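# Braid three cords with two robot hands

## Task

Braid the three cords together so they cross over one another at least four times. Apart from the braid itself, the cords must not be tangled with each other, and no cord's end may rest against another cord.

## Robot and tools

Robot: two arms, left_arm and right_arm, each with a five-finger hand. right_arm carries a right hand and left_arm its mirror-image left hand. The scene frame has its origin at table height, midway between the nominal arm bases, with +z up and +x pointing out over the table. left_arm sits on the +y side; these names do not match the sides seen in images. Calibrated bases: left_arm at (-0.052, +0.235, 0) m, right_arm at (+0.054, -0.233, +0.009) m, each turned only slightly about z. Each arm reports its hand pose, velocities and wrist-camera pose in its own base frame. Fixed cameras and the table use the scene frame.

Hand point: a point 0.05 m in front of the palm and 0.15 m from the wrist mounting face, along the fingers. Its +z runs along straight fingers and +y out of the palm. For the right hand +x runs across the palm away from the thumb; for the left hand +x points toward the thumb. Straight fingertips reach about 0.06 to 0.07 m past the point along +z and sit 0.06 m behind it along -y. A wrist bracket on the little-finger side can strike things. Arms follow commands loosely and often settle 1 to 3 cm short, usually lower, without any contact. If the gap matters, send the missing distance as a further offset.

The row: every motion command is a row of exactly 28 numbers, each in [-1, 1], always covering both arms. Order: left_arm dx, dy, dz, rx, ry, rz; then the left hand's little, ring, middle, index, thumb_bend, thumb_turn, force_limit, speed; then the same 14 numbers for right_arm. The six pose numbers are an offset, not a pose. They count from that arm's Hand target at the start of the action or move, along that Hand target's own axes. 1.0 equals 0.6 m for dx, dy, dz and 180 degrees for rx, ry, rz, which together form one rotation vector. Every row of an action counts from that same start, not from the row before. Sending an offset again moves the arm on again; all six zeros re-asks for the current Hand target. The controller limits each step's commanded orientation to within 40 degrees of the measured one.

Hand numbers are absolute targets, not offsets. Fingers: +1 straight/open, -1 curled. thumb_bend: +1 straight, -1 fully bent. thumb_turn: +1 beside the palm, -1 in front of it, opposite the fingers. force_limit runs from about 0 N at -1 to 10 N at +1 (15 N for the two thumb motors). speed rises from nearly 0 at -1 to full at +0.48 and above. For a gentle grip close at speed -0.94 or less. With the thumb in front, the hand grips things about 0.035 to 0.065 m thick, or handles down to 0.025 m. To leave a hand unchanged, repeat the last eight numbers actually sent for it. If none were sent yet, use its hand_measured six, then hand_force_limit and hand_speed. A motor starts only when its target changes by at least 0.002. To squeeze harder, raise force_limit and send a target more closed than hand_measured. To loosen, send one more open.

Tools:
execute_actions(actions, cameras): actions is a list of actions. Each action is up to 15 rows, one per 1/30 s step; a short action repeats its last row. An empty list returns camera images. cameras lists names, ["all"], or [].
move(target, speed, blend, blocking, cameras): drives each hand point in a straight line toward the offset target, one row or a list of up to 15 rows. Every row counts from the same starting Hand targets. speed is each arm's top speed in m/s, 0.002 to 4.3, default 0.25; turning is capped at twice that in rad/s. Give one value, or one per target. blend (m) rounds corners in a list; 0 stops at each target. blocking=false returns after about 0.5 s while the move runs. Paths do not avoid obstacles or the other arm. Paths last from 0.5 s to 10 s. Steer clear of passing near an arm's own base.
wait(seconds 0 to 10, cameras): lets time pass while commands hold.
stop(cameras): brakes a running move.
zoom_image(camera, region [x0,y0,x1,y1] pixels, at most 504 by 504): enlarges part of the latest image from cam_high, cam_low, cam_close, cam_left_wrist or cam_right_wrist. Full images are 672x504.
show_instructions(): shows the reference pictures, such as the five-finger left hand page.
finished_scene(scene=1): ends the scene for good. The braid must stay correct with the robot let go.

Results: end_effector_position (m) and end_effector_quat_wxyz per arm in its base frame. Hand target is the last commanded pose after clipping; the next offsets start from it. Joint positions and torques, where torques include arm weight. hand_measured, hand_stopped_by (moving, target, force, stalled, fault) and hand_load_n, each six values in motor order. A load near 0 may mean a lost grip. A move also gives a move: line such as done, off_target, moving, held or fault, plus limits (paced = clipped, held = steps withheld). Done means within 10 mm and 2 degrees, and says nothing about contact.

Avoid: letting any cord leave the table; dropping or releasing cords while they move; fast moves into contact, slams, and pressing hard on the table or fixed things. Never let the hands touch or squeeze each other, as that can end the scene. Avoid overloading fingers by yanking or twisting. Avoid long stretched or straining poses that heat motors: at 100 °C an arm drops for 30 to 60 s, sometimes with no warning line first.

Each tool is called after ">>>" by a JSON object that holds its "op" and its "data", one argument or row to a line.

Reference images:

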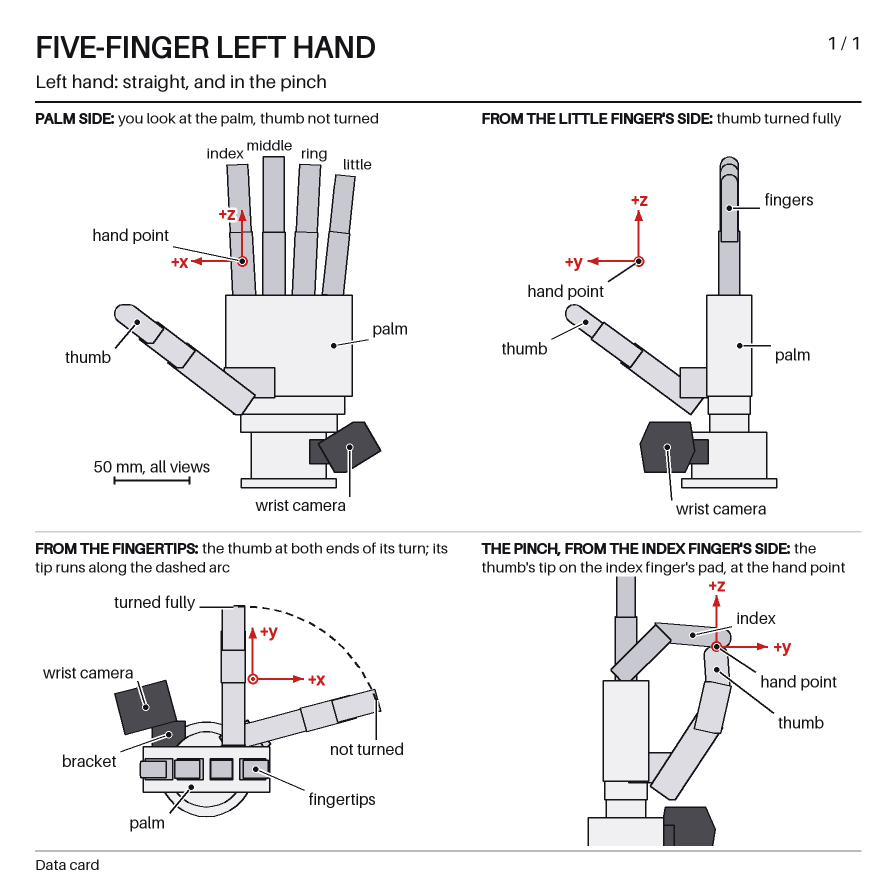

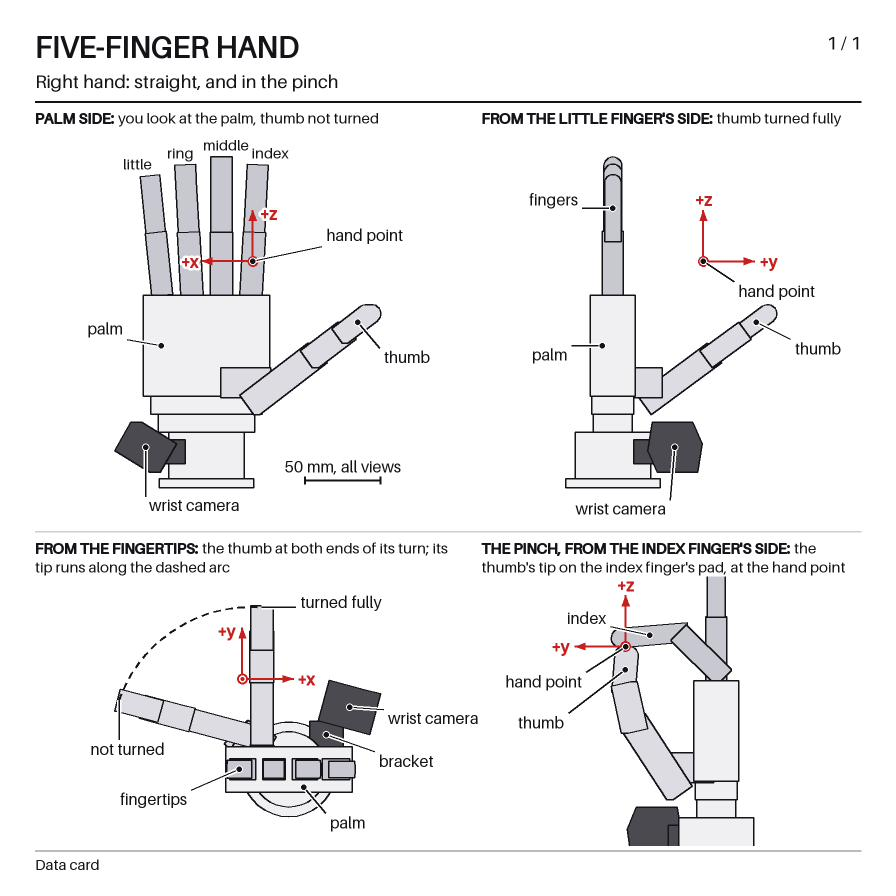

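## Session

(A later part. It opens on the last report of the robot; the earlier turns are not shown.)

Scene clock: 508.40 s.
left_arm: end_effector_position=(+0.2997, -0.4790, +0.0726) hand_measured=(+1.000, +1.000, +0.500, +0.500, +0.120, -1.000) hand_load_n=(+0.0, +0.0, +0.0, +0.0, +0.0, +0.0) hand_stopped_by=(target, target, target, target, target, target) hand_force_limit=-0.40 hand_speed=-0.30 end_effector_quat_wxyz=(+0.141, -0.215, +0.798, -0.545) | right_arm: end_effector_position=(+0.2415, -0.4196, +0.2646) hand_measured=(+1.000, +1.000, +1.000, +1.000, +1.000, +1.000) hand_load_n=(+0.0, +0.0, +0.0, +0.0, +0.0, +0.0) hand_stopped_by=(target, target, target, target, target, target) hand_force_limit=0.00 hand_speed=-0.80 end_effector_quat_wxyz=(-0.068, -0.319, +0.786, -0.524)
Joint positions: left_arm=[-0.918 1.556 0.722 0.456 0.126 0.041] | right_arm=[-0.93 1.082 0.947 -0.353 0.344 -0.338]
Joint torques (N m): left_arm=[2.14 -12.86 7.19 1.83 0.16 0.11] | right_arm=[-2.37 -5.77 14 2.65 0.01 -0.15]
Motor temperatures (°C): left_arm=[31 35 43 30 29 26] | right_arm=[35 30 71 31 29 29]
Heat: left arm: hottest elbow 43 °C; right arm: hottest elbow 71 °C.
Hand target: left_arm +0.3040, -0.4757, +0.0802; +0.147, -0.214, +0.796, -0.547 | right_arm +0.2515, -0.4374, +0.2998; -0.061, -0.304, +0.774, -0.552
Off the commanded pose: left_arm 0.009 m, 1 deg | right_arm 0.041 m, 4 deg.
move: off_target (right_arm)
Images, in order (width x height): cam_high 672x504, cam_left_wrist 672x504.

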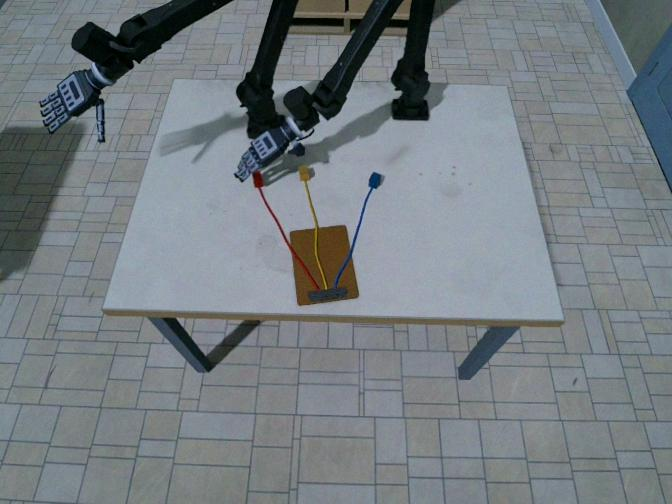

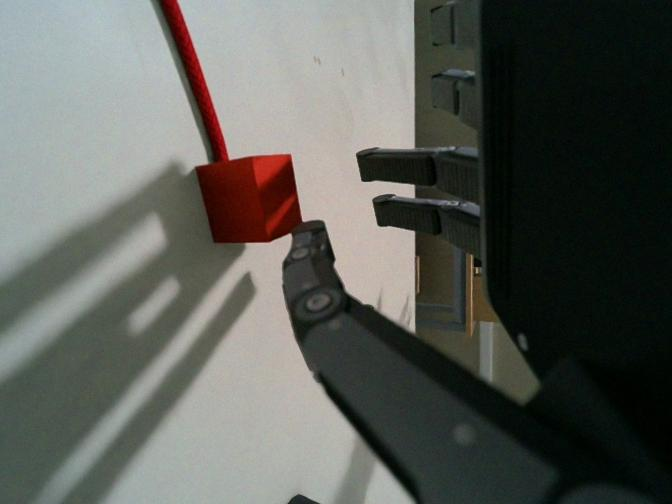

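>>> {"op": "move", "data": {
  "target": [
    [-0.0122,0.0031,-0.0082,0,0,0,1,1,0.5,0.5,0.2,-1,-0.4,-0.3,0,0,0,0,0,0,1,1,1,1,1,1,0,-0.8],
    [-0.0122,0.071,0.0176,0,0,0,1,1,0.5,0.5,0.2,-1,-0.4,-0.3,0,0,0,0,0,0,1,1,1,1,1,1,0,-0.8]
  ],
  "speed": 0.05,
  "cameras": ["cam_low","cam_left_wrist"]
}}

>>> {"op": "zoom_image", "data": {
  "camera": "cam_low",
  "region": [280, 230, 340, 275]
}}

Scene clock: 532.80 s.
left_arm: end_effector_position=(+0.3005, -0.4690, +0.0349) hand_measured=(+1.000, +1.000, +0.500, +0.500, +0.200, -1.000) hand_load_n=(+0.0, +0.0, +0.0, +0.0, +0.0, +0.0) hand_stopped_by=(target, target, target, target, target, target) hand_force_limit=-0.40 hand_speed=-0.30 end_effector_quat_wxyz=(+0.138, -0.218, +0.799, -0.543) | right_arm: end_effector_position=(+0.2415, -0.4196, +0.2646) hand_measured=(+1.000, +1.000, +1.000, +1.000, +1.000, +1.000) hand_load_n=(+0.0, +0.0, +0.0, +0.0, +0.0, +0.0) hand_stopped_by=(target, target, target, target, target, target) hand_force_limit=0.00 hand_speed=-0.80 end_effector_quat_wxyz=(-0.068, -0.319, +0.786, -0.524)
Joint positions: left_arm=[-0.899 1.639 0.679 0.574 0.144 0.041] | right_arm=[-0.93 1.082 0.947 -0.353 0.344 -0.338]
Joint torques (N m): left_arm=[2.26 -11.52 6.34 2.95 0.15 0.18] | right_arm=[-2.73 -5.71 14.05 2.67 0.01 -0.2]
Motor temperatures (°C): left_arm=[31 35 42 30 29 26] | right_arm=[35 30 72 31 29 29]
Heat: left arm: hottest elbow 42 °C; right arm: hottest elbow 72 °C.
Hand target: left_arm +0.3076, -0.4676, +0.0367; +0.147, -0.214, +0.796, -0.547 | right_arm +0.2515, -0.4374, +0.2998; -0.061, -0.304, +0.774, -0.552
Off the commanded pose: left_arm 0.007 m, 1 deg | right_arm 0.041 m, 4 deg.
move: off_target (right_arm)
Images, in order (width x height): cam_low 672x504, cam_left_wrist 672x504.

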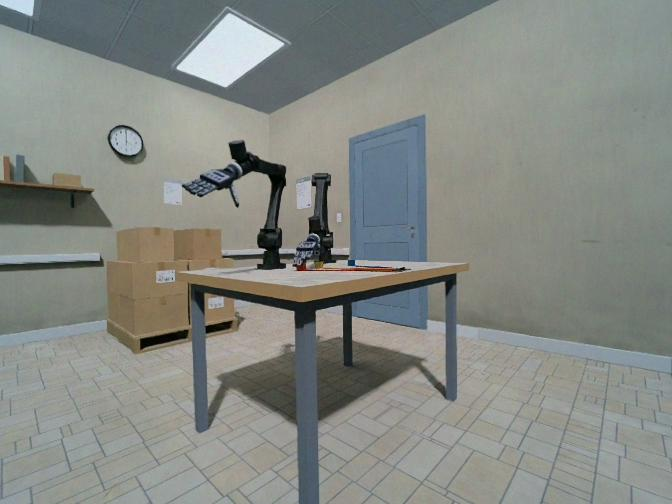

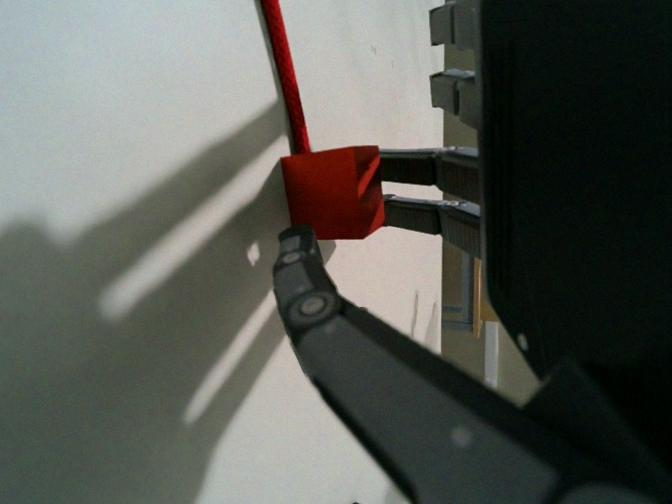

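Scaled by 8.400 from the camera's 672x504 image, which has a finer 960x720 frame.

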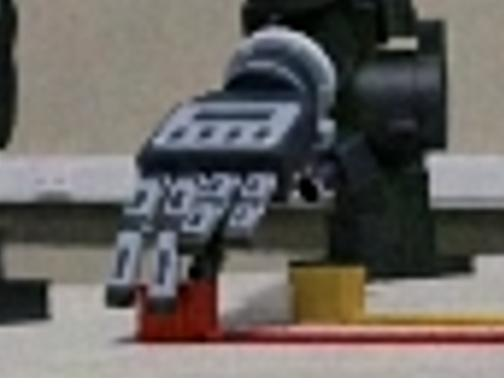

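>>> {"op": "move", "data": {
  "target": [-0.024,0.0092,0,0,0,0,1,1,0.5,0.5,0.2,-1,-0.4,-0.3,0,0,0,0,0,0,1,1,1,1,1,1,0,-0.8],
  "speed": 0.05,
  "cameras": ["cam_left_wrist"]
}}

Scene clock: 544.77 s.
left_arm: end_effector_position=(+0.3120, -0.4613, +0.0318) hand_measured=(+1.000, +1.000, +0.500, +0.500, +0.200, -1.000) hand_load_n=(+0.0, +0.0, +0.5, +0.0, +0.5, +0.0) hand_stopped_by=(target, target, target, target, target, target) hand_force_limit=-0.40 hand_speed=-0.30 end_effector_quat_wxyz=(+0.138, -0.218, +0.798, -0.545) | right_arm: end_effector_position=(+0.2415, -0.4196, +0.2646) hand_measured=(+1.000, +1.000, +1.000, +1.000, +1.000, +1.000) hand_load_n=(+0.0, +0.0, +0.0, +0.0, +0.0, -0.5) hand_stopped_by=(target, target, target, target, target, target) hand_force_limit=0.00 hand_speed=-0.80 end_effector_quat_wxyz=(-0.068, -0.319, +0.786, -0.524)
Joint positions: left_arm=[-0.864 1.652 0.679 0.589 0.178 0.052] | right_arm=[-0.93 1.082 0.947 -0.353 0.344 -0.338]
Joint torques (N m): left_arm=[2.32 -11.22 6.12 2.85 0.16 0.21] | right_arm=[-3.08 -4.89 14.05 2.61 0.02 -0.18]
Motor temperatures (°C): left_arm=[31 35 42 30 29 26] | right_arm=[35 30 72 31 29 29]
Heat: left arm: hottest elbow 42 °C; right arm: hottest elbow 72 °C.
Hand target: left_arm +0.3190, -0.4587, +0.0315; +0.146, -0.214, +0.796, -0.547 | right_arm +0.2515, -0.4374, +0.2998; -0.061, -0.304, +0.774, -0.552
Off the commanded pose: left_arm 0.008 m, 1 deg | right_arm 0.041 m, 4 deg.
move: off_target (right_arm)
Images, in order (width x height): cam_left_wrist 672x504.

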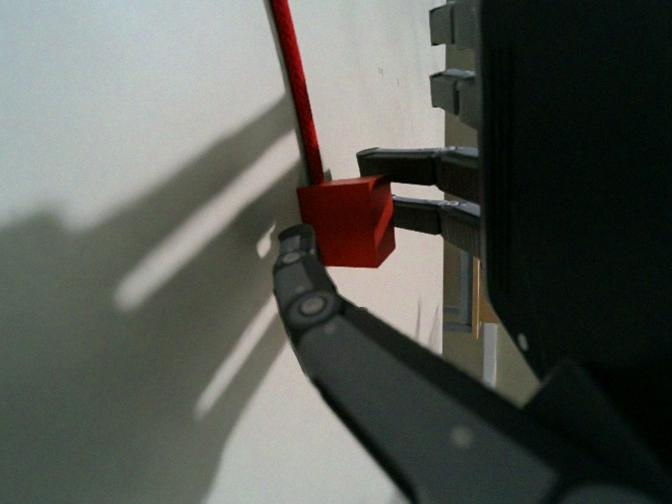

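>>> {"op": "move", "data": {
  "target": [0,0,0,0,0,0,1,1,-0.4,-0.4,-0.2,-1,-0.2,-0.88,0,0,0,0,0,0,1,1,1,1,1,1,0,-0.8],
  "speed": 0.05,
  "cameras": ["cam_left_wrist"]
}}

Scene clock: 552.87 s.
left_arm: end_effector_position=(+0.3125, -0.4619, +0.0330) hand_measured=(+1.000, +1.000, +0.180, +0.168, +0.044, -1.000) hand_load_n=(+0.0, +0.0, +3.5, +6.5, +14.0, -2.5) hand_stopped_by=(target, target, force, force, force, target) hand_force_limit=-0.20 hand_speed=-0.88 end_effector_quat_wxyz=(+0.138, -0.217, +0.797, -0.547) | right_arm: end_effector_position=(+0.2415, -0.4196, +0.2646) hand_measured=(+1.000, +1.000, +1.000, +1.000, +1.000, +1.000) hand_load_n=(+0.0, +0.0, +0.0, +0.0, +0.0, +0.0) hand_stopped_by=(target, target, target, target, target, target) hand_force_limit=0.00 hand_speed=-0.80 end_effector_quat_wxyz=(-0.068, -0.319, +0.786, -0.524)
Joint positions: left_arm=[-0.864 1.652 0.679 0.594 0.179 0.053] | right_arm=[-0.93 1.082 0.947 -0.353 0.344 -0.338]
Joint torques (N m): left_arm=[2.2 -11.28 6.13 2.65 0.11 0.2] | right_arm=[-3.14 -5.48 13.94 2.63 0 -0.16]
Motor temperatures (°C): left_arm=[31 35 42 30 29 26] | right_arm=[35 30 72 31 29 29]
Heat: left arm: hottest elbow 42 °C; right arm: hottest elbow 72 °C.
Hand target: left_arm +0.3191, -0.4587, +0.0315; +0.146, -0.214, +0.796, -0.548 | right_arm +0.2515, -0.4374, +0.2998; -0.061, -0.304, +0.774, -0.552
Off the commanded pose: left_arm 0.007 m, 1 deg | right_arm 0.041 m, 4 deg.
move: off_target (right_arm)
Images, in order (width x height): cam_left_wrist 672x504.

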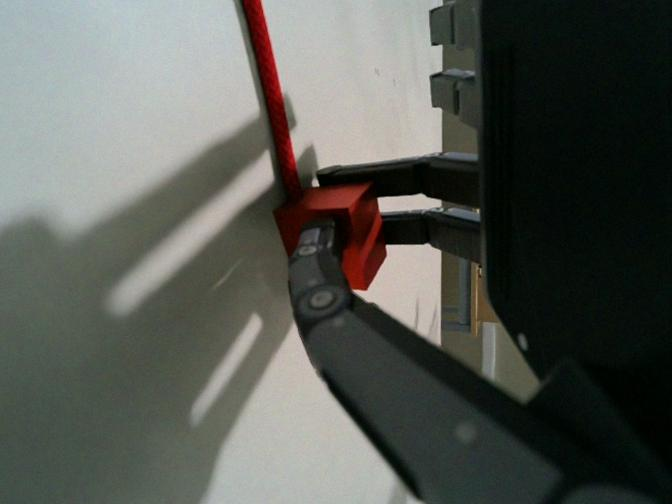

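>>> {"op": "move", "data": {
  "target": [0,-0.0779,-0.0298,0,0,0,1,1,-0.4,-0.4,-0.2,-1,-0.2,-0.88,0,0,0,0,0,0,1,1,1,1,1,1,0,-0.8],
  "speed": 0.05,
  "cameras": ["cam_left_wrist","cam_low"]
}}

>>> {"op": "zoom_image", "data": {
  "camera": "cam_low",
  "region": [280, 230, 340, 275]
}}

Scene clock: 561.80 s.
left_arm: end_effector_position=(+0.3044, -0.4500, +0.0569) hand_measured=(+1.000, +1.000, +0.180, +0.168, +0.044, -1.000) hand_load_n=(+0.0, +0.0, +3.0, +6.0, +15.0, -2.5) hand_stopped_by=(target, target, force, force, force, target) hand_force_limit=-0.20 hand_speed=-0.88 end_effector_quat_wxyz=(+0.133, -0.221, +0.807, -0.530) | right_arm: end_effector_position=(+0.2415, -0.4196, +0.2646) hand_measured=(+1.000, +1.000, +1.000, +1.000, +1.000, +1.000) hand_load_n=(+0.0, +0.0, +0.0, +0.0, +0.0, +0.0) hand_stopped_by=(target, target, target, target, target, target) hand_force_limit=0.00 hand_speed=-0.80 end_effector_quat_wxyz=(-0.068, -0.319, +0.786, -0.524)
Joint positions: left_arm=[-0.862 1.545 0.679 0.445 0.179 0.058] | right_arm=[-0.93 1.082 0.947 -0.353 0.344 -0.338]
Joint torques (N m): left_arm=[2.32 -12.86 9.74 1.95 0.12 0.16] | right_arm=[-2.61 -5.36 14.13 2.66 0.03 -0.19]
Motor temperatures (°C): left_arm=[31 34 42 30 29 26] | right_arm=[35 30 73 31 29 29]
Heat: left arm: hottest elbow 42 °C; right arm: hottest elbow 73 °C.
Hand target: left_arm +0.3191, -0.4587, +0.0816; +0.146, -0.214, +0.796, -0.547 | right_arm +0.2515, -0.4374, +0.2998; -0.061, -0.304, +0.774, -0.552
Off the commanded pose: left_arm 0.030 m, 3 deg | right_arm 0.041 m, 4 deg.
move: off_target (left_arm, right_arm)
Images, in order (width x height): cam_low 672x504, cam_left_wrist 672x504.

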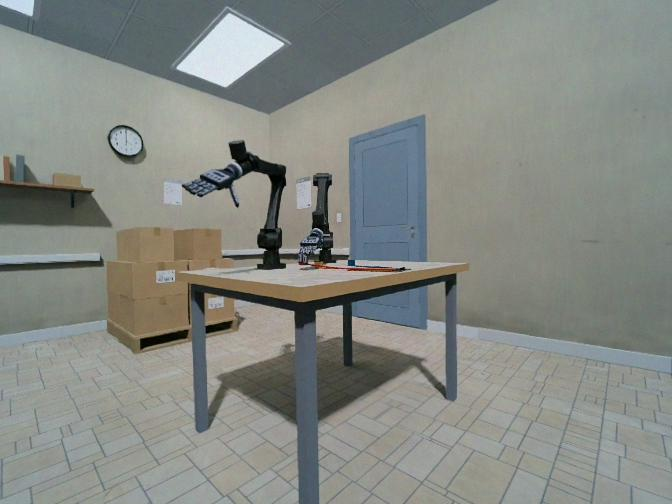

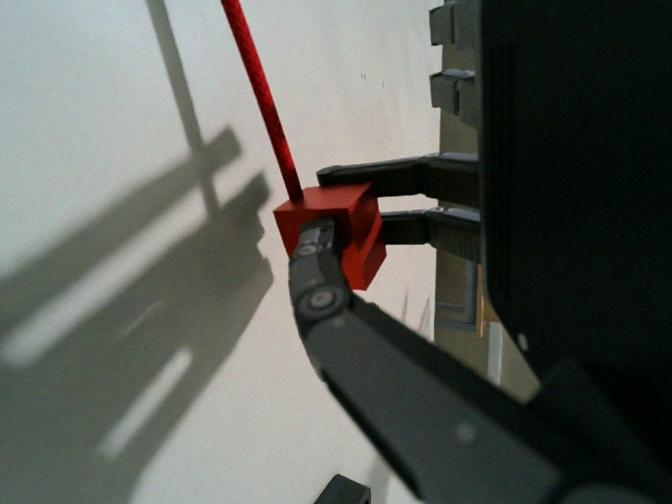

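Scaled by 8.400 from the camera's 672x504 image, which has a finer 960x720 frame.

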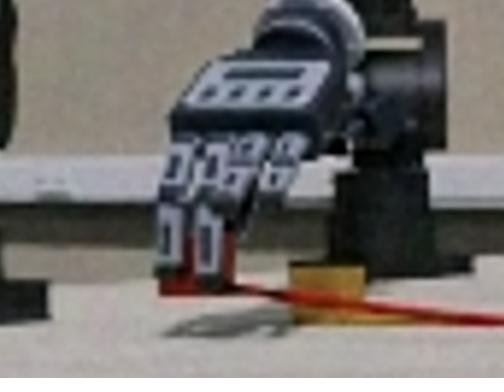

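>>> {"op": "move", "data": {
  "target": [
    [0,-0.0623,-0.0239,0,0,0,1,1,-0.4,-0.4,-0.2,-1,-0.2,-0.88,0,0,0,0,0,0,1,1,1,1,1,1,0,-0.8],
    [-0.1577,0.0768,-0.3775,0,0.0778,0.0298,1,1,-0.4,-0.4,-0.2,-1,-0.2,-0.88,0,0,0,0,0,0,1,1,1,1,1,1,0,-0.8]
  ],
  "speed": 0.1,
  "cameras": ["cam_left_wrist","cam_high","cam_close"]
}}

>>> {"op": "zoom_image", "data": {
  "camera": "cam_high",
  "region": [260, 100, 420, 220]
}}

Scene clock: 578.50 s.
left_arm: end_effector_position=(+0.2804, -0.2136, +0.1062) hand_measured=(+1.000, +1.000, +0.180, +0.168, +0.044, -1.000) hand_load_n=(+0.0, -0.5, +5.5, +4.0, +12.5, -1.5) hand_stopped_by=(target, target, force, force, force, target) hand_force_limit=-0.20 hand_speed=-0.88 end_effector_quat_wxyz=(+0.068, -0.114, +0.821, -0.556) | right_arm: end_effector_position=(+0.2415, -0.4196, +0.2646) hand_measured=(+1.000, +1.000, +1.000, +1.000, +1.000, +1.000) hand_load_n=(+0.0, +0.0, +0.0, +0.0, +0.0, +0.0) hand_stopped_by=(target, target, target, target, target, target) hand_force_limit=0.00 hand_speed=-0.80 end_effector_quat_wxyz=(-0.068, -0.319, +0.786, -0.524)
Joint positions: left_arm=[-0.191 1.082 0.492 -0.157 0.989 0.641] | right_arm=[-0.93 1.082 0.947 -0.353 0.344 -0.338]
Joint torques (N m): left_arm=[1.96 -6.3 10.13 1.07 0.94 0.03] | right_arm=[-3.19 -5.77 13.97 2.56 -0.02 -0.17]
Motor temperatures (°C): left_arm=[31 34 43 30 29 26] | right_arm=[35 30 73 31 29 29]
Heat: left arm: hottest elbow 43 °C; right arm: hottest elbow 73 °C.
Hand target: left_arm +0.2869, -0.2139, +0.1194; +0.074, -0.108, +0.817, -0.562 | right_arm +0.2515, -0.4374, +0.2998; -0.061, -0.304, +0.774, -0.552
Off the commanded pose: left_arm 0.015 m, 1 deg | right_arm 0.041 m, 4 deg.
move: off_target (left_arm, right_arm)
Images, in order (width x height): cam_high 672x504, cam_close 672x504, cam_left_wrist 672x504.

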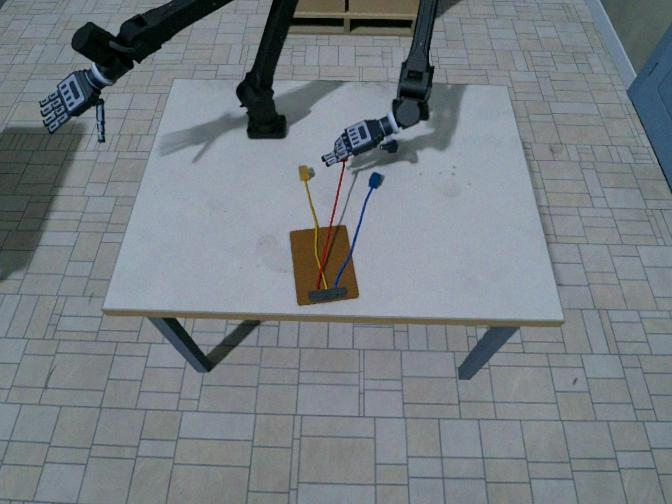

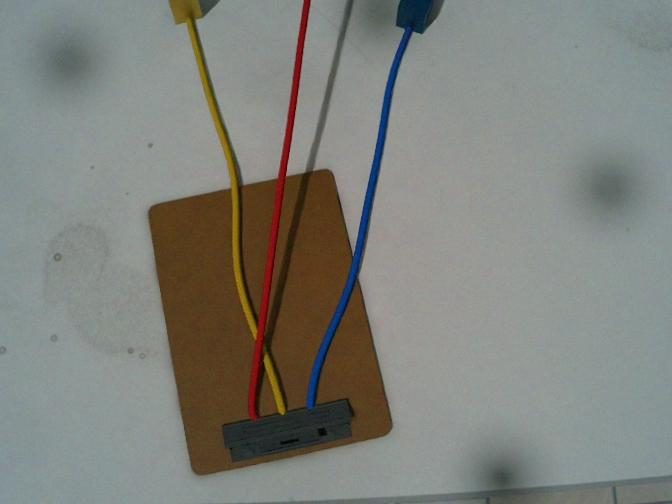

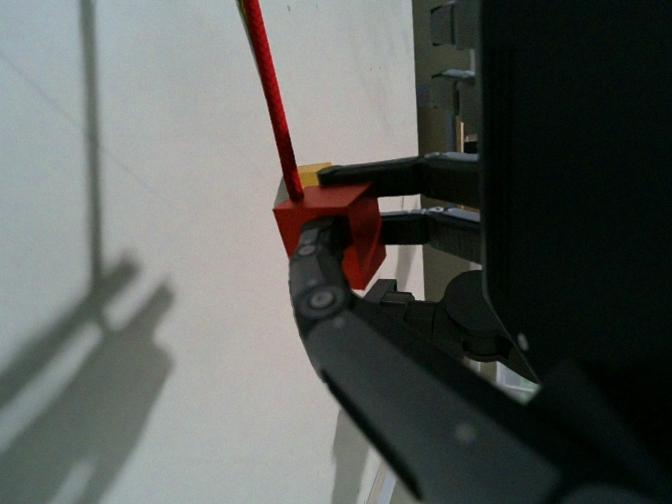

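Scaled by 3.150 from the camera's 672x504 image, which has a finer 960x720 frame.

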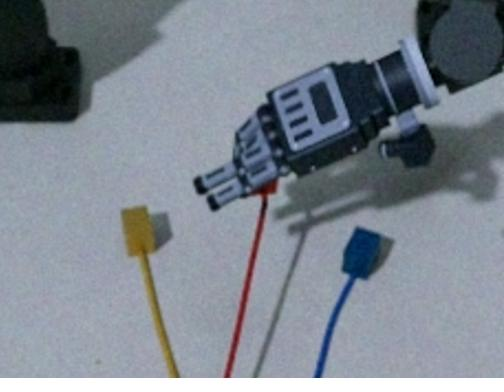

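>>> {"op": "move", "data": {
  "target": [0,0.0778,0.0298,0,0,0,1,1,-0.4,-0.4,-0.2,-1,-0.2,-0.88,0,0,0,0,0,0,1,1,1,1,1,1,0,-0.8],
  "speed": 0.1,
  "cameras": ["cam_left_wrist","cam_low","cam_close"]
}}

>>> {"op": "zoom_image", "data": {
  "camera": "cam_low",
  "region": [300, 230, 380, 280]
}}

Scene clock: 623.77 s.
left_arm: end_effector_position=(+0.2811, -0.2147, +0.0668) hand_measured=(+1.000, +1.000, +0.180, +0.168, +0.044, -1.000) hand_load_n=(+0.0, +0.0, +4.0, +4.5, +12.5, -0.5) hand_stopped_by=(target, target, force, force, force, target) hand_force_limit=-0.20 hand_speed=-0.88 end_effector_quat_wxyz=(+0.065, -0.112, +0.820, -0.558) | right_arm: end_effector_position=(+0.2415, -0.4196, +0.2646) hand_measured=(+1.000, +1.000, +1.000, +1.000, +1.000, +1.000) hand_load_n=(+0.0, +0.0, +0.0, +0.0, +0.0, +0.0) hand_stopped_by=(target, target, target, target, target, target) hand_force_limit=0.00 hand_speed=-0.80 end_effector_quat_wxyz=(-0.068, -0.319, +0.786, -0.524)
Joint positions: left_arm=[-0.191 1.198 0.436 0.015 0.997 0.642] | right_arm=[-0.93 1.082 0.947 -0.353 0.344 -0.338]
Joint torques (N m): left_arm=[2.02 -5.6 7.42 2.3 0.64 0.03] | right_arm=[-2.67 -5.07 14.02 2.71 0.03 -0.2]
Motor temperatures (°C): left_arm=[31 33 44 30 30 26] | right_arm=[35 30 74 31 29 29]
Heat: left arm: hottest elbow 44 °C; right arm: hottest elbow 74 °C.
Hand target: left_arm +0.2868, -0.2139, +0.0694; +0.074, -0.108, +0.817, -0.562 | right_arm +0.2515, -0.4374, +0.2998; -0.061, -0.304, +0.774, -0.552
Off the commanded pose: left_arm 0.006 m, 1 deg | right_arm 0.041 m, 4 deg.
move: off_target (right_arm)
Images, in order (width x height): cam_low 672x504, cam_close 672x504, cam_left_wrist 672x504.

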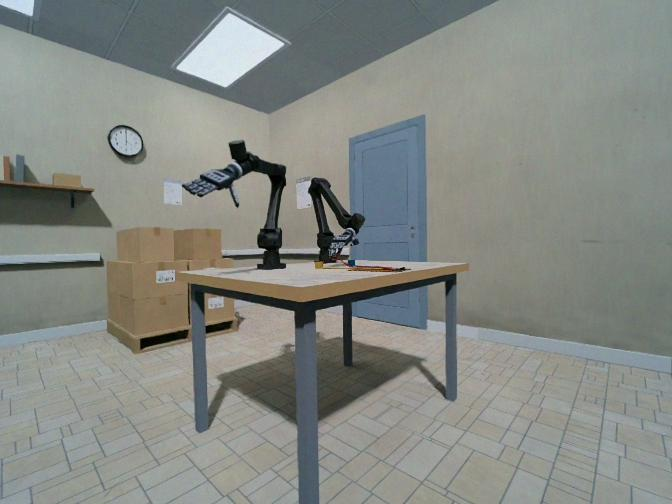

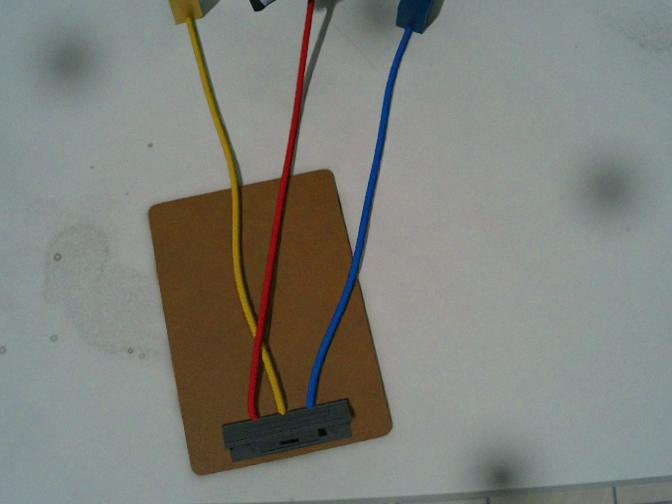

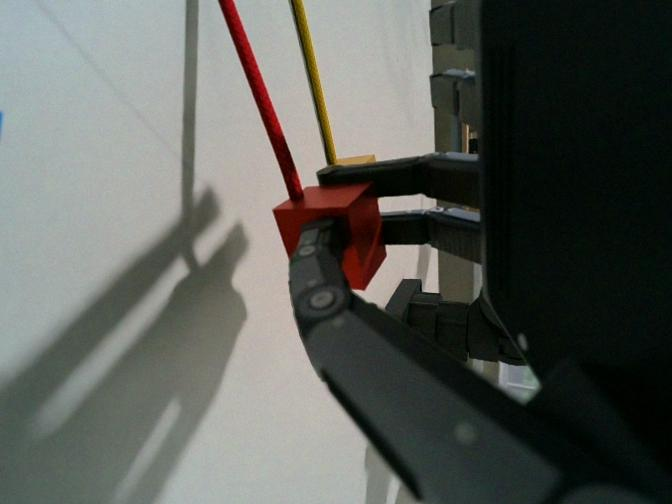

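Scaled by 6.300 from the camera's 672x504 image, which has a finer 960x720 frame.

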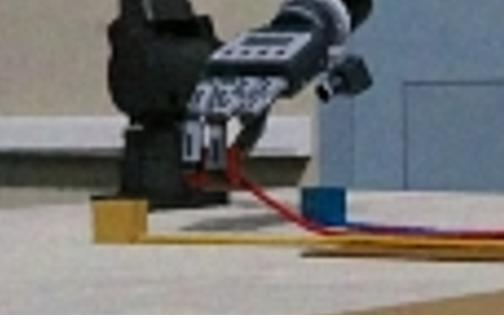

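>>> {"op": "move", "data": {
  "target": [0,0.0395,0.0152,0,0,0,1,1,-0.4,-0.4,-0.2,-1,-0.2,-0.88,0.095,-0.0892,-0.2267,-0.172,-0.091,0,1,1,1,1,1,1,0,-0.8],
  "speed": 0.1,
  "cameras": ["cam_left_wrist","cam_low","cam_high"]
}}

>>> {"op": "zoom_image", "data": {
  "camera": "cam_low",
  "region": [300, 230, 380, 280]
}}

Scene clock: 646.10 s.
left_arm: end_effector_position=(+0.2817, -0.2148, +0.0420) hand_measured=(+1.000, +1.000, +0.180, +0.168, +0.044, -1.000) hand_load_n=(+0.0, +0.0, +4.0, +5.0, +12.5, -0.5) hand_stopped_by=(target, target, force, force, force, target) hand_force_limit=-0.20 hand_speed=-0.88 end_effector_quat_wxyz=(+0.066, -0.111, +0.820, -0.558) | right_arm: end_effector_position=(+0.1995, -0.3426, +0.4000) hand_measured=(+1.000, +1.000, +1.000, +1.000, +1.000, +1.000) hand_load_n=(+0.0, +0.0, +0.0, +0.0, +0.0, +0.0) hand_stopped_by=(target, target, target, target, target, target) hand_force_limit=0.00 hand_speed=-0.80 end_effector_quat_wxyz=(-0.035, -0.364, +0.894, -0.260)
Joint positions: left_arm=[-0.191 1.283 0.406 0.131 0.997 0.642] | right_arm=[-1.003 1.267 1.682 -1.477 0.158 -0.247]
Joint torques (N m): left_arm=[2.08 -6.01 6.54 2.45 0.64 0.04] | right_arm=[-3.14 -6.48 12.52 0.76 -0.02 -0.02]
Motor temperatures (°C): left_arm=[31 33 43 30 30 26] | right_arm=[35 30 74 31 29 29]
Heat: left arm: hottest elbow 43 °C; right arm: hottest elbow 74 °C.
Hand target: left_arm +0.2869, -0.2139, +0.0440; +0.074, -0.108, +0.817, -0.562 | right_arm +0.2014, -0.3501, +0.4202; -0.030, -0.352, +0.893, -0.278
Off the commanded pose: left_arm 0.006 m, 1 deg | right_arm 0.022 m, 3 deg.
move: off_target (right_arm)
Images, in order (width x height): cam_high 672x504, cam_low 672x504, cam_left_wrist 672x504.

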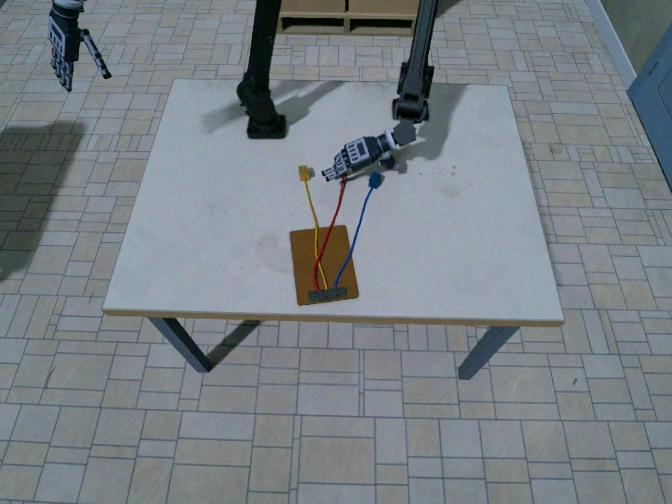

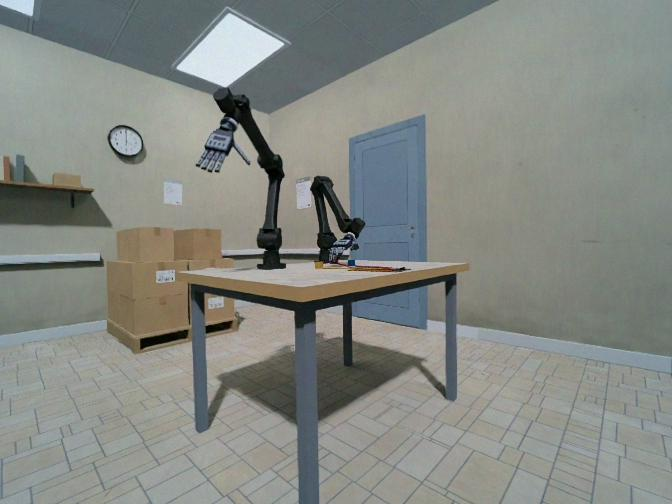

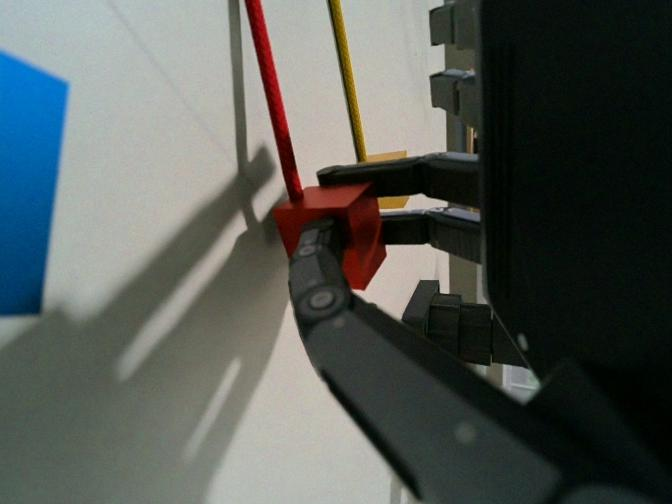

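Scaled by 6.300 from the camera's 672x504 image, which has a finer 960x720 frame.

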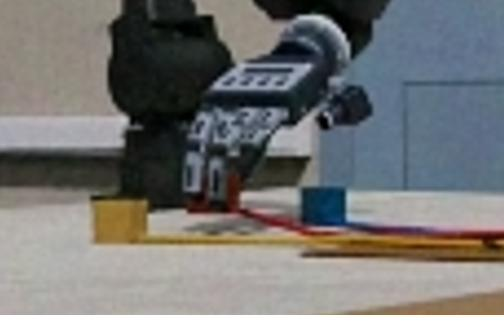

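>>> {"op": "move", "data": {
  "target": [0,0.0156,0.006,0,0,0,1,1,-0.4,-0.4,-0.2,-1,-0.2,-0.88,0,0,0,0,0,0,1,1,1,1,1,1,0,-0.8],
  "speed": 0.03,
  "cameras": ["cam_left_wrist","cam_low"]
}}

>>> {"op": "zoom_image", "data": {
  "camera": "cam_low",
  "region": [320, 240, 370, 275]
}}

Scene clock: 655.53 s.
left_arm: end_effector_position=(+0.2820, -0.2149, +0.0321) hand_measured=(+1.000, +1.000, +0.180, +0.168, +0.044, -1.000) hand_load_n=(+0.0, +0.0, +4.0, +5.0, +12.5, -0.5) hand_stopped_by=(target, target, force, force, force, target) hand_force_limit=-0.20 hand_speed=-0.88 end_effector_quat_wxyz=(+0.066, -0.111, +0.820, -0.558) | right_arm: end_effector_position=(+0.1995, -0.3426, +0.4001) hand_measured=(+1.000, +1.000, +1.000, +1.000, +1.000, +1.000) hand_load_n=(+0.0, +0.0, +0.0, +0.0, +0.0, +0.0) hand_stopped_by=(target, target, target, target, target, target) hand_force_limit=0.00 hand_speed=-0.80 end_effector_quat_wxyz=(-0.035, -0.364, +0.894, -0.260)
Joint positions: left_arm=[-0.191 1.32 0.396 0.179 0.997 0.642] | right_arm=[-1.003 1.267 1.683 -1.477 0.158 -0.247]
Joint torques (N m): left_arm=[1.9 -6.36 6.16 2.43 0.65 0.02] | right_arm=[-2.73 -6.3 12.56 0.76 -0.02 -0.03]
Motor temperatures (°C): left_arm=[31 33 43 30 30 26] | right_arm=[35 31 72 31 29 29]
Heat: left arm: hottest elbow 43 °C; right arm: hottest elbow 72 °C.
Hand target: left_arm +0.2869, -0.2139, +0.0340; +0.074, -0.108, +0.817, -0.562 | right_arm +0.2014, -0.3500, +0.4201; -0.030, -0.352, +0.893, -0.278
Off the commanded pose: left_arm 0.005 m, 1 deg | right_arm 0.022 m, 3 deg.
move: off_target (right_arm)
Images, in order (width x height): cam_low 672x504, cam_left_wrist 672x504.

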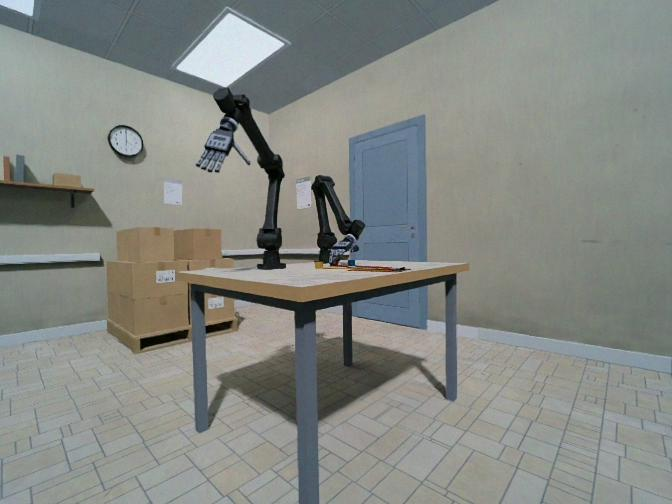

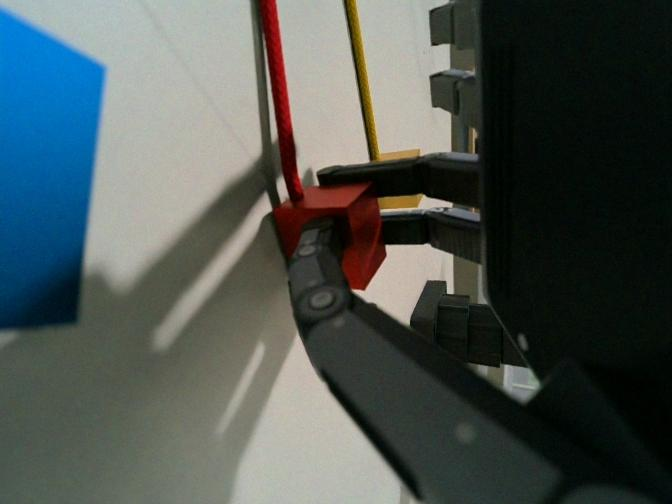

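Scaled by 10.080 from the camera's 672x504 image, which has a finer 960x720 frame.

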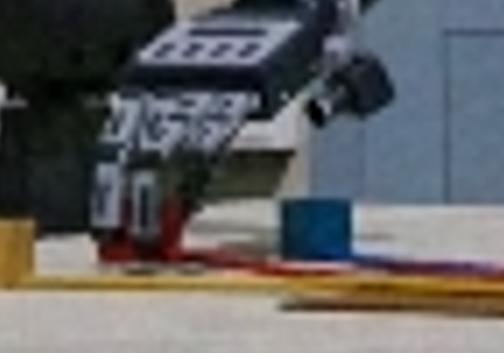

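>>> {"op": "move", "data": {
  "target": [0,0.0125,0.0048,0,0,0,1,1,-0.4,-0.4,-0.2,-1,-0.2,-0.88,0,0,0,0,0,0,1,1,1,1,1,1,0,-0.8],
  "speed": 0.03,
  "cameras": ["cam_left_wrist"]
}}

Scene clock: 662.03 s.
left_arm: end_effector_position=(+0.2844, -0.2160, +0.0279) hand_measured=(+1.000, +1.000, +0.180, +0.168, +0.044, -1.000) hand_load_n=(+0.0, +0.0, +4.5, +5.0, +11.0, -0.5) hand_stopped_by=(target, target, force, force, force, target) hand_force_limit=-0.20 hand_speed=-0.88 end_effector_quat_wxyz=(+0.069, -0.107, +0.818, -0.561) | right_arm: end_effector_position=(+0.1995, -0.3426, +0.4001) hand_measured=(+1.000, +1.000, +1.000, +1.000, +1.000, +1.000) hand_load_n=(+0.0, +0.0, +0.0, +0.0, +0.0, +0.0) hand_stopped_by=(target, target, target, target, target, target) hand_force_limit=0.00 hand_speed=-0.80 end_effector_quat_wxyz=(-0.035, -0.364, +0.894, -0.260)
Joint positions: left_arm=[-0.191 1.346 0.394 0.22 1.002 0.642] | right_arm=[-1.003 1.267 1.683 -1.477 0.158 -0.247]
Joint torques (N m): left_arm=[2.02 -5.77 5.55 2.32 0.43 0.03] | right_arm=[-2.73 -6.83 12.48 0.77 -0.04 -0.07]
Motor temperatures (°C): left_arm=[31 33 42 30 30 26] | right_arm=[35 31 72 31 29 29]
Heat: left arm: hottest elbow 42 °C; right arm: hottest elbow 72 °C.
Hand target: left_arm +0.2869, -0.2139, +0.0259; +0.074, -0.108, +0.817, -0.562 | right_arm +0.2014, -0.3500, +0.4201; -0.030, -0.352, +0.893, -0.278
Off the commanded pose: left_arm 0.004 m, 1 deg | right_arm 0.021 m, 3 deg.
move: off_target (right_arm)
Images, in order (width x height): cam_left_wrist 672x504.

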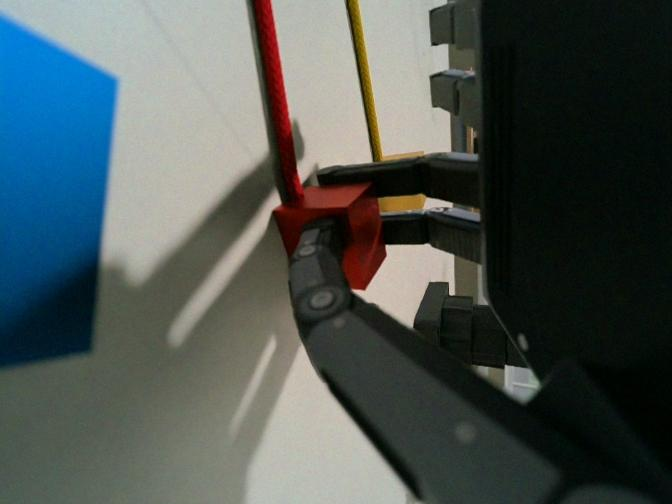

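>>> {"op": "move", "data": {
  "target": [
    [0,0,0,0,0,0,1,1,0.5,0.5,0.3,-1,-0.2,-0.6,0,0,0,0,0,0,1,1,1,1,1,1,0,-0.8]
  ],
  "speed": 0.03,
  "cameras": ["cam_left_wrist"]
}}

Scene clock: 672.23 s.
left_arm: end_effector_position=(+0.2844, -0.2160, +0.0272) hand_measured=(+1.000, +1.000, +0.500, +0.500, +0.300, -1.000) hand_load_n=(+0.0, +0.0, +0.0, +0.0, +0.5, +0.0) hand_stopped_by=(target, target, target, target, target, target) hand_force_limit=-0.20 hand_speed=-0.60 end_effector_quat_wxyz=(+0.068, -0.107, +0.818, -0.561) | right_arm: end_effector_position=(+0.1995, -0.3426, +0.4001) hand_measured=(+1.000, +1.000, +1.000, +1.000, +1.000, +1.000) hand_load_n=(+0.0, +0.0, +0.0, +0.0, +0.0, -0.5) hand_stopped_by=(target, target, target, target, target, target) hand_force_limit=0.00 hand_speed=-0.80 end_effector_quat_wxyz=(-0.035, -0.364, +0.894, -0.260)
Joint positions: left_arm=[-0.191 1.349 0.394 0.221 1.002 0.642] | right_arm=[-1.003 1.267 1.683 -1.477 0.158 -0.247]
Joint torques (N m): left_arm=[2.08 -6.24 5.49 2.3 0.43 0.03] | right_arm=[-3.31 -7.18 12.55 0.83 -0.04 -0.09]
Motor temperatures (°C): left_arm=[31 33 42 30 30 26] | right_arm=[35 31 71 31 29 29]
Heat: left arm: hottest elbow 42 °C; right arm: hottest elbow 71 °C.
Hand target: left_arm +0.2869, -0.2139, +0.0260; +0.074, -0.108, +0.817, -0.562 | right_arm +0.2014, -0.3500, +0.4201; -0.030, -0.352, +0.893, -0.278
Off the commanded pose: left_arm 0.003 m, 1 deg | right_arm 0.021 m, 3 deg.
move: off_target (right_arm)
Images, in order (width x height): cam_left_wrist 672x504.

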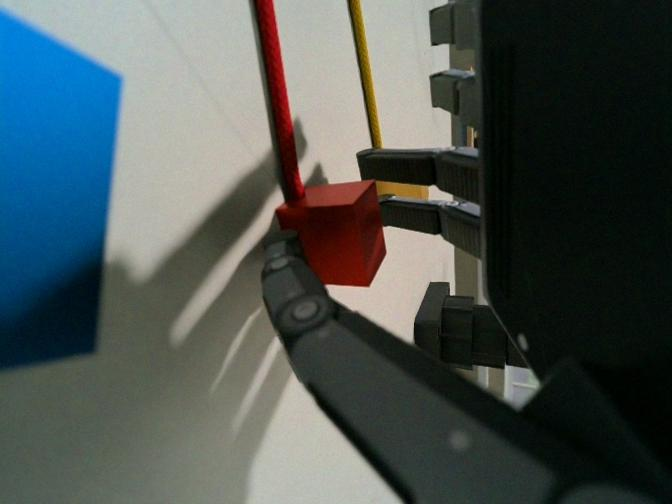

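>>> {"op": "move", "data": {
  "target": [
    [-0.0062,-0.1145,-0.0273,0,0,0,1,1,0.5,0.5,0.3,-1,-0.2,-0.6,0,0,0,0,0,0,1,1,1,1,1,1,0,-0.8],
    [0.0608,-0.1922,0.1567,0,0,0,1,1,0.5,0.5,0.3,-1,-0.2,-0.6,0,0,0,0,0,0,1,1,1,1,1,1,0,-0.8]
  ],
  "speed": [0.06,0.15],
  "cameras": ["cam_left_wrist","cam_high","cam_close"]
}}

>>> {"op": "zoom_image", "data": {
  "camera": "cam_high",
  "region": [260, 100, 420, 220]
}}

>>> {"op": "zoom_image", "data": {
  "camera": "cam_left_wrist",
  "region": [160, 100, 460, 340]
}}

Scene clock: 696.10 s.
left_arm: end_effector_position=(+0.2677, -0.3296, +0.0777) hand_measured=(+1.000, +1.000, +0.500, +0.500, +0.300, -1.000) hand_load_n=(+0.0, +0.0, +0.0, +0.0, +0.0, +0.0) hand_stopped_by=(target, target, target, target, target, target) hand_force_limit=-0.20 hand_speed=-0.60 end_effector_quat_wxyz=(+0.061, -0.118, +0.828, -0.544) | right_arm: end_effector_position=(+0.1995, -0.3426, +0.4001) hand_measured=(+1.000, +1.000, +1.000, +1.000, +1.000, +1.000) hand_load_n=(+0.0, +0.0, +0.0, +0.0, +0.0, +0.0) hand_stopped_by=(target, target, target, target, target, target) hand_force_limit=0.00 hand_speed=-0.80 end_effector_quat_wxyz=(-0.035, -0.364, +0.894, -0.260)
Joint positions: left_arm=[-0.582 1.267 0.501 0.233 0.664 0.318] | right_arm=[-1.003 1.267 1.683 -1.477 0.158 -0.247]
Joint torques (N m): left_arm=[0.32 -6.65 11.86 2.71 0.12 -0.15] | right_arm=[-2.61 -7 12.44 0.73 -0.04 -0.02]
Motor temperatures (°C): left_arm=[31 33 42 30 30 26] | right_arm=[35 31 70 30 29 29]
Heat: left arm: hottest elbow 42 °C; right arm: hottest elbow 70 °C.
Hand target: left_arm +0.2852, -0.3480, +0.1002; +0.074, -0.108, +0.817, -0.562 | right_arm +0.2014, -0.3500, +0.4201; -0.030, -0.352, +0.893, -0.278
Off the commanded pose: left_arm 0.034 m, 3 deg | right_arm 0.021 m, 3 deg.
move: off_target (left_arm, right_arm)
Images, in order (width x height): cam_high 672x504, cam_close 672x504, cam_left_wrist 672x504.

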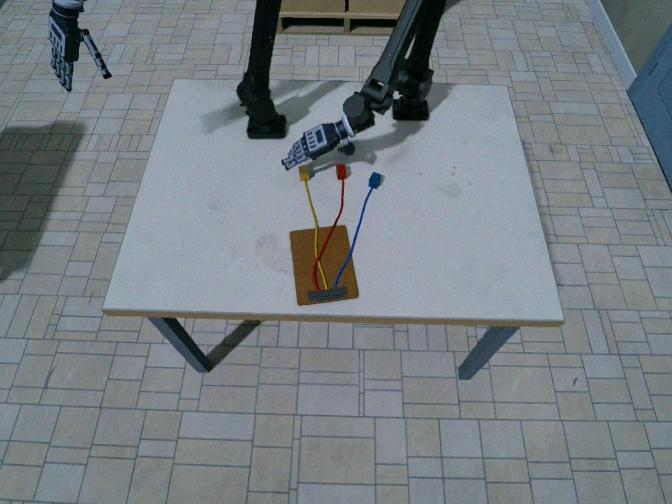

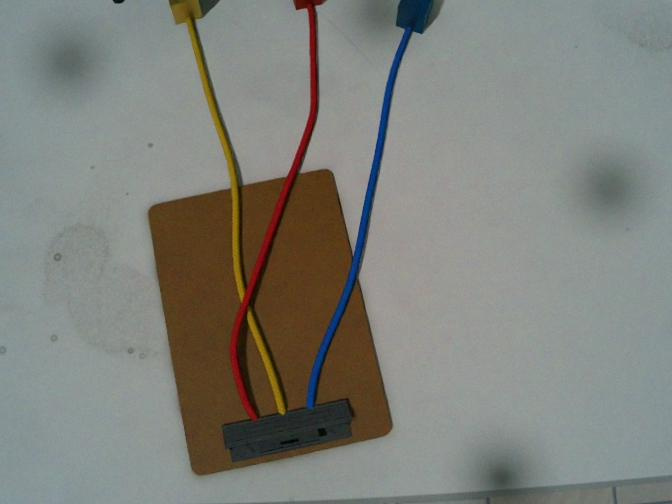

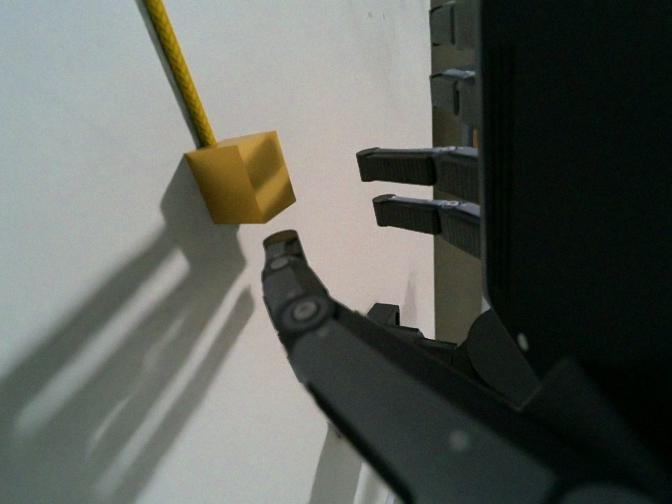

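Scaled by 3.150 from the camera's 672x504 image, which has a finer 960x720 frame.

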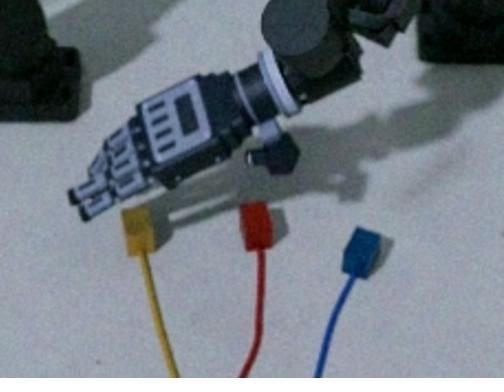

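Scaled by 1.680 from the camera's 672x504 image, which has a finer 960x720 frame.

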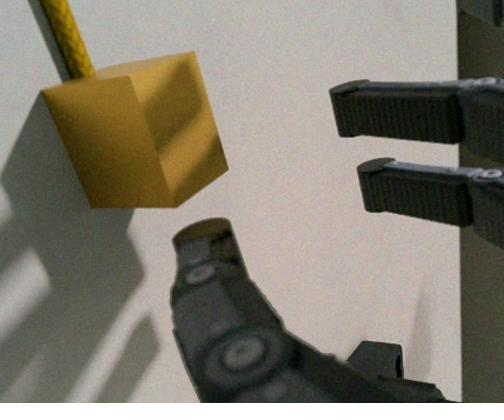

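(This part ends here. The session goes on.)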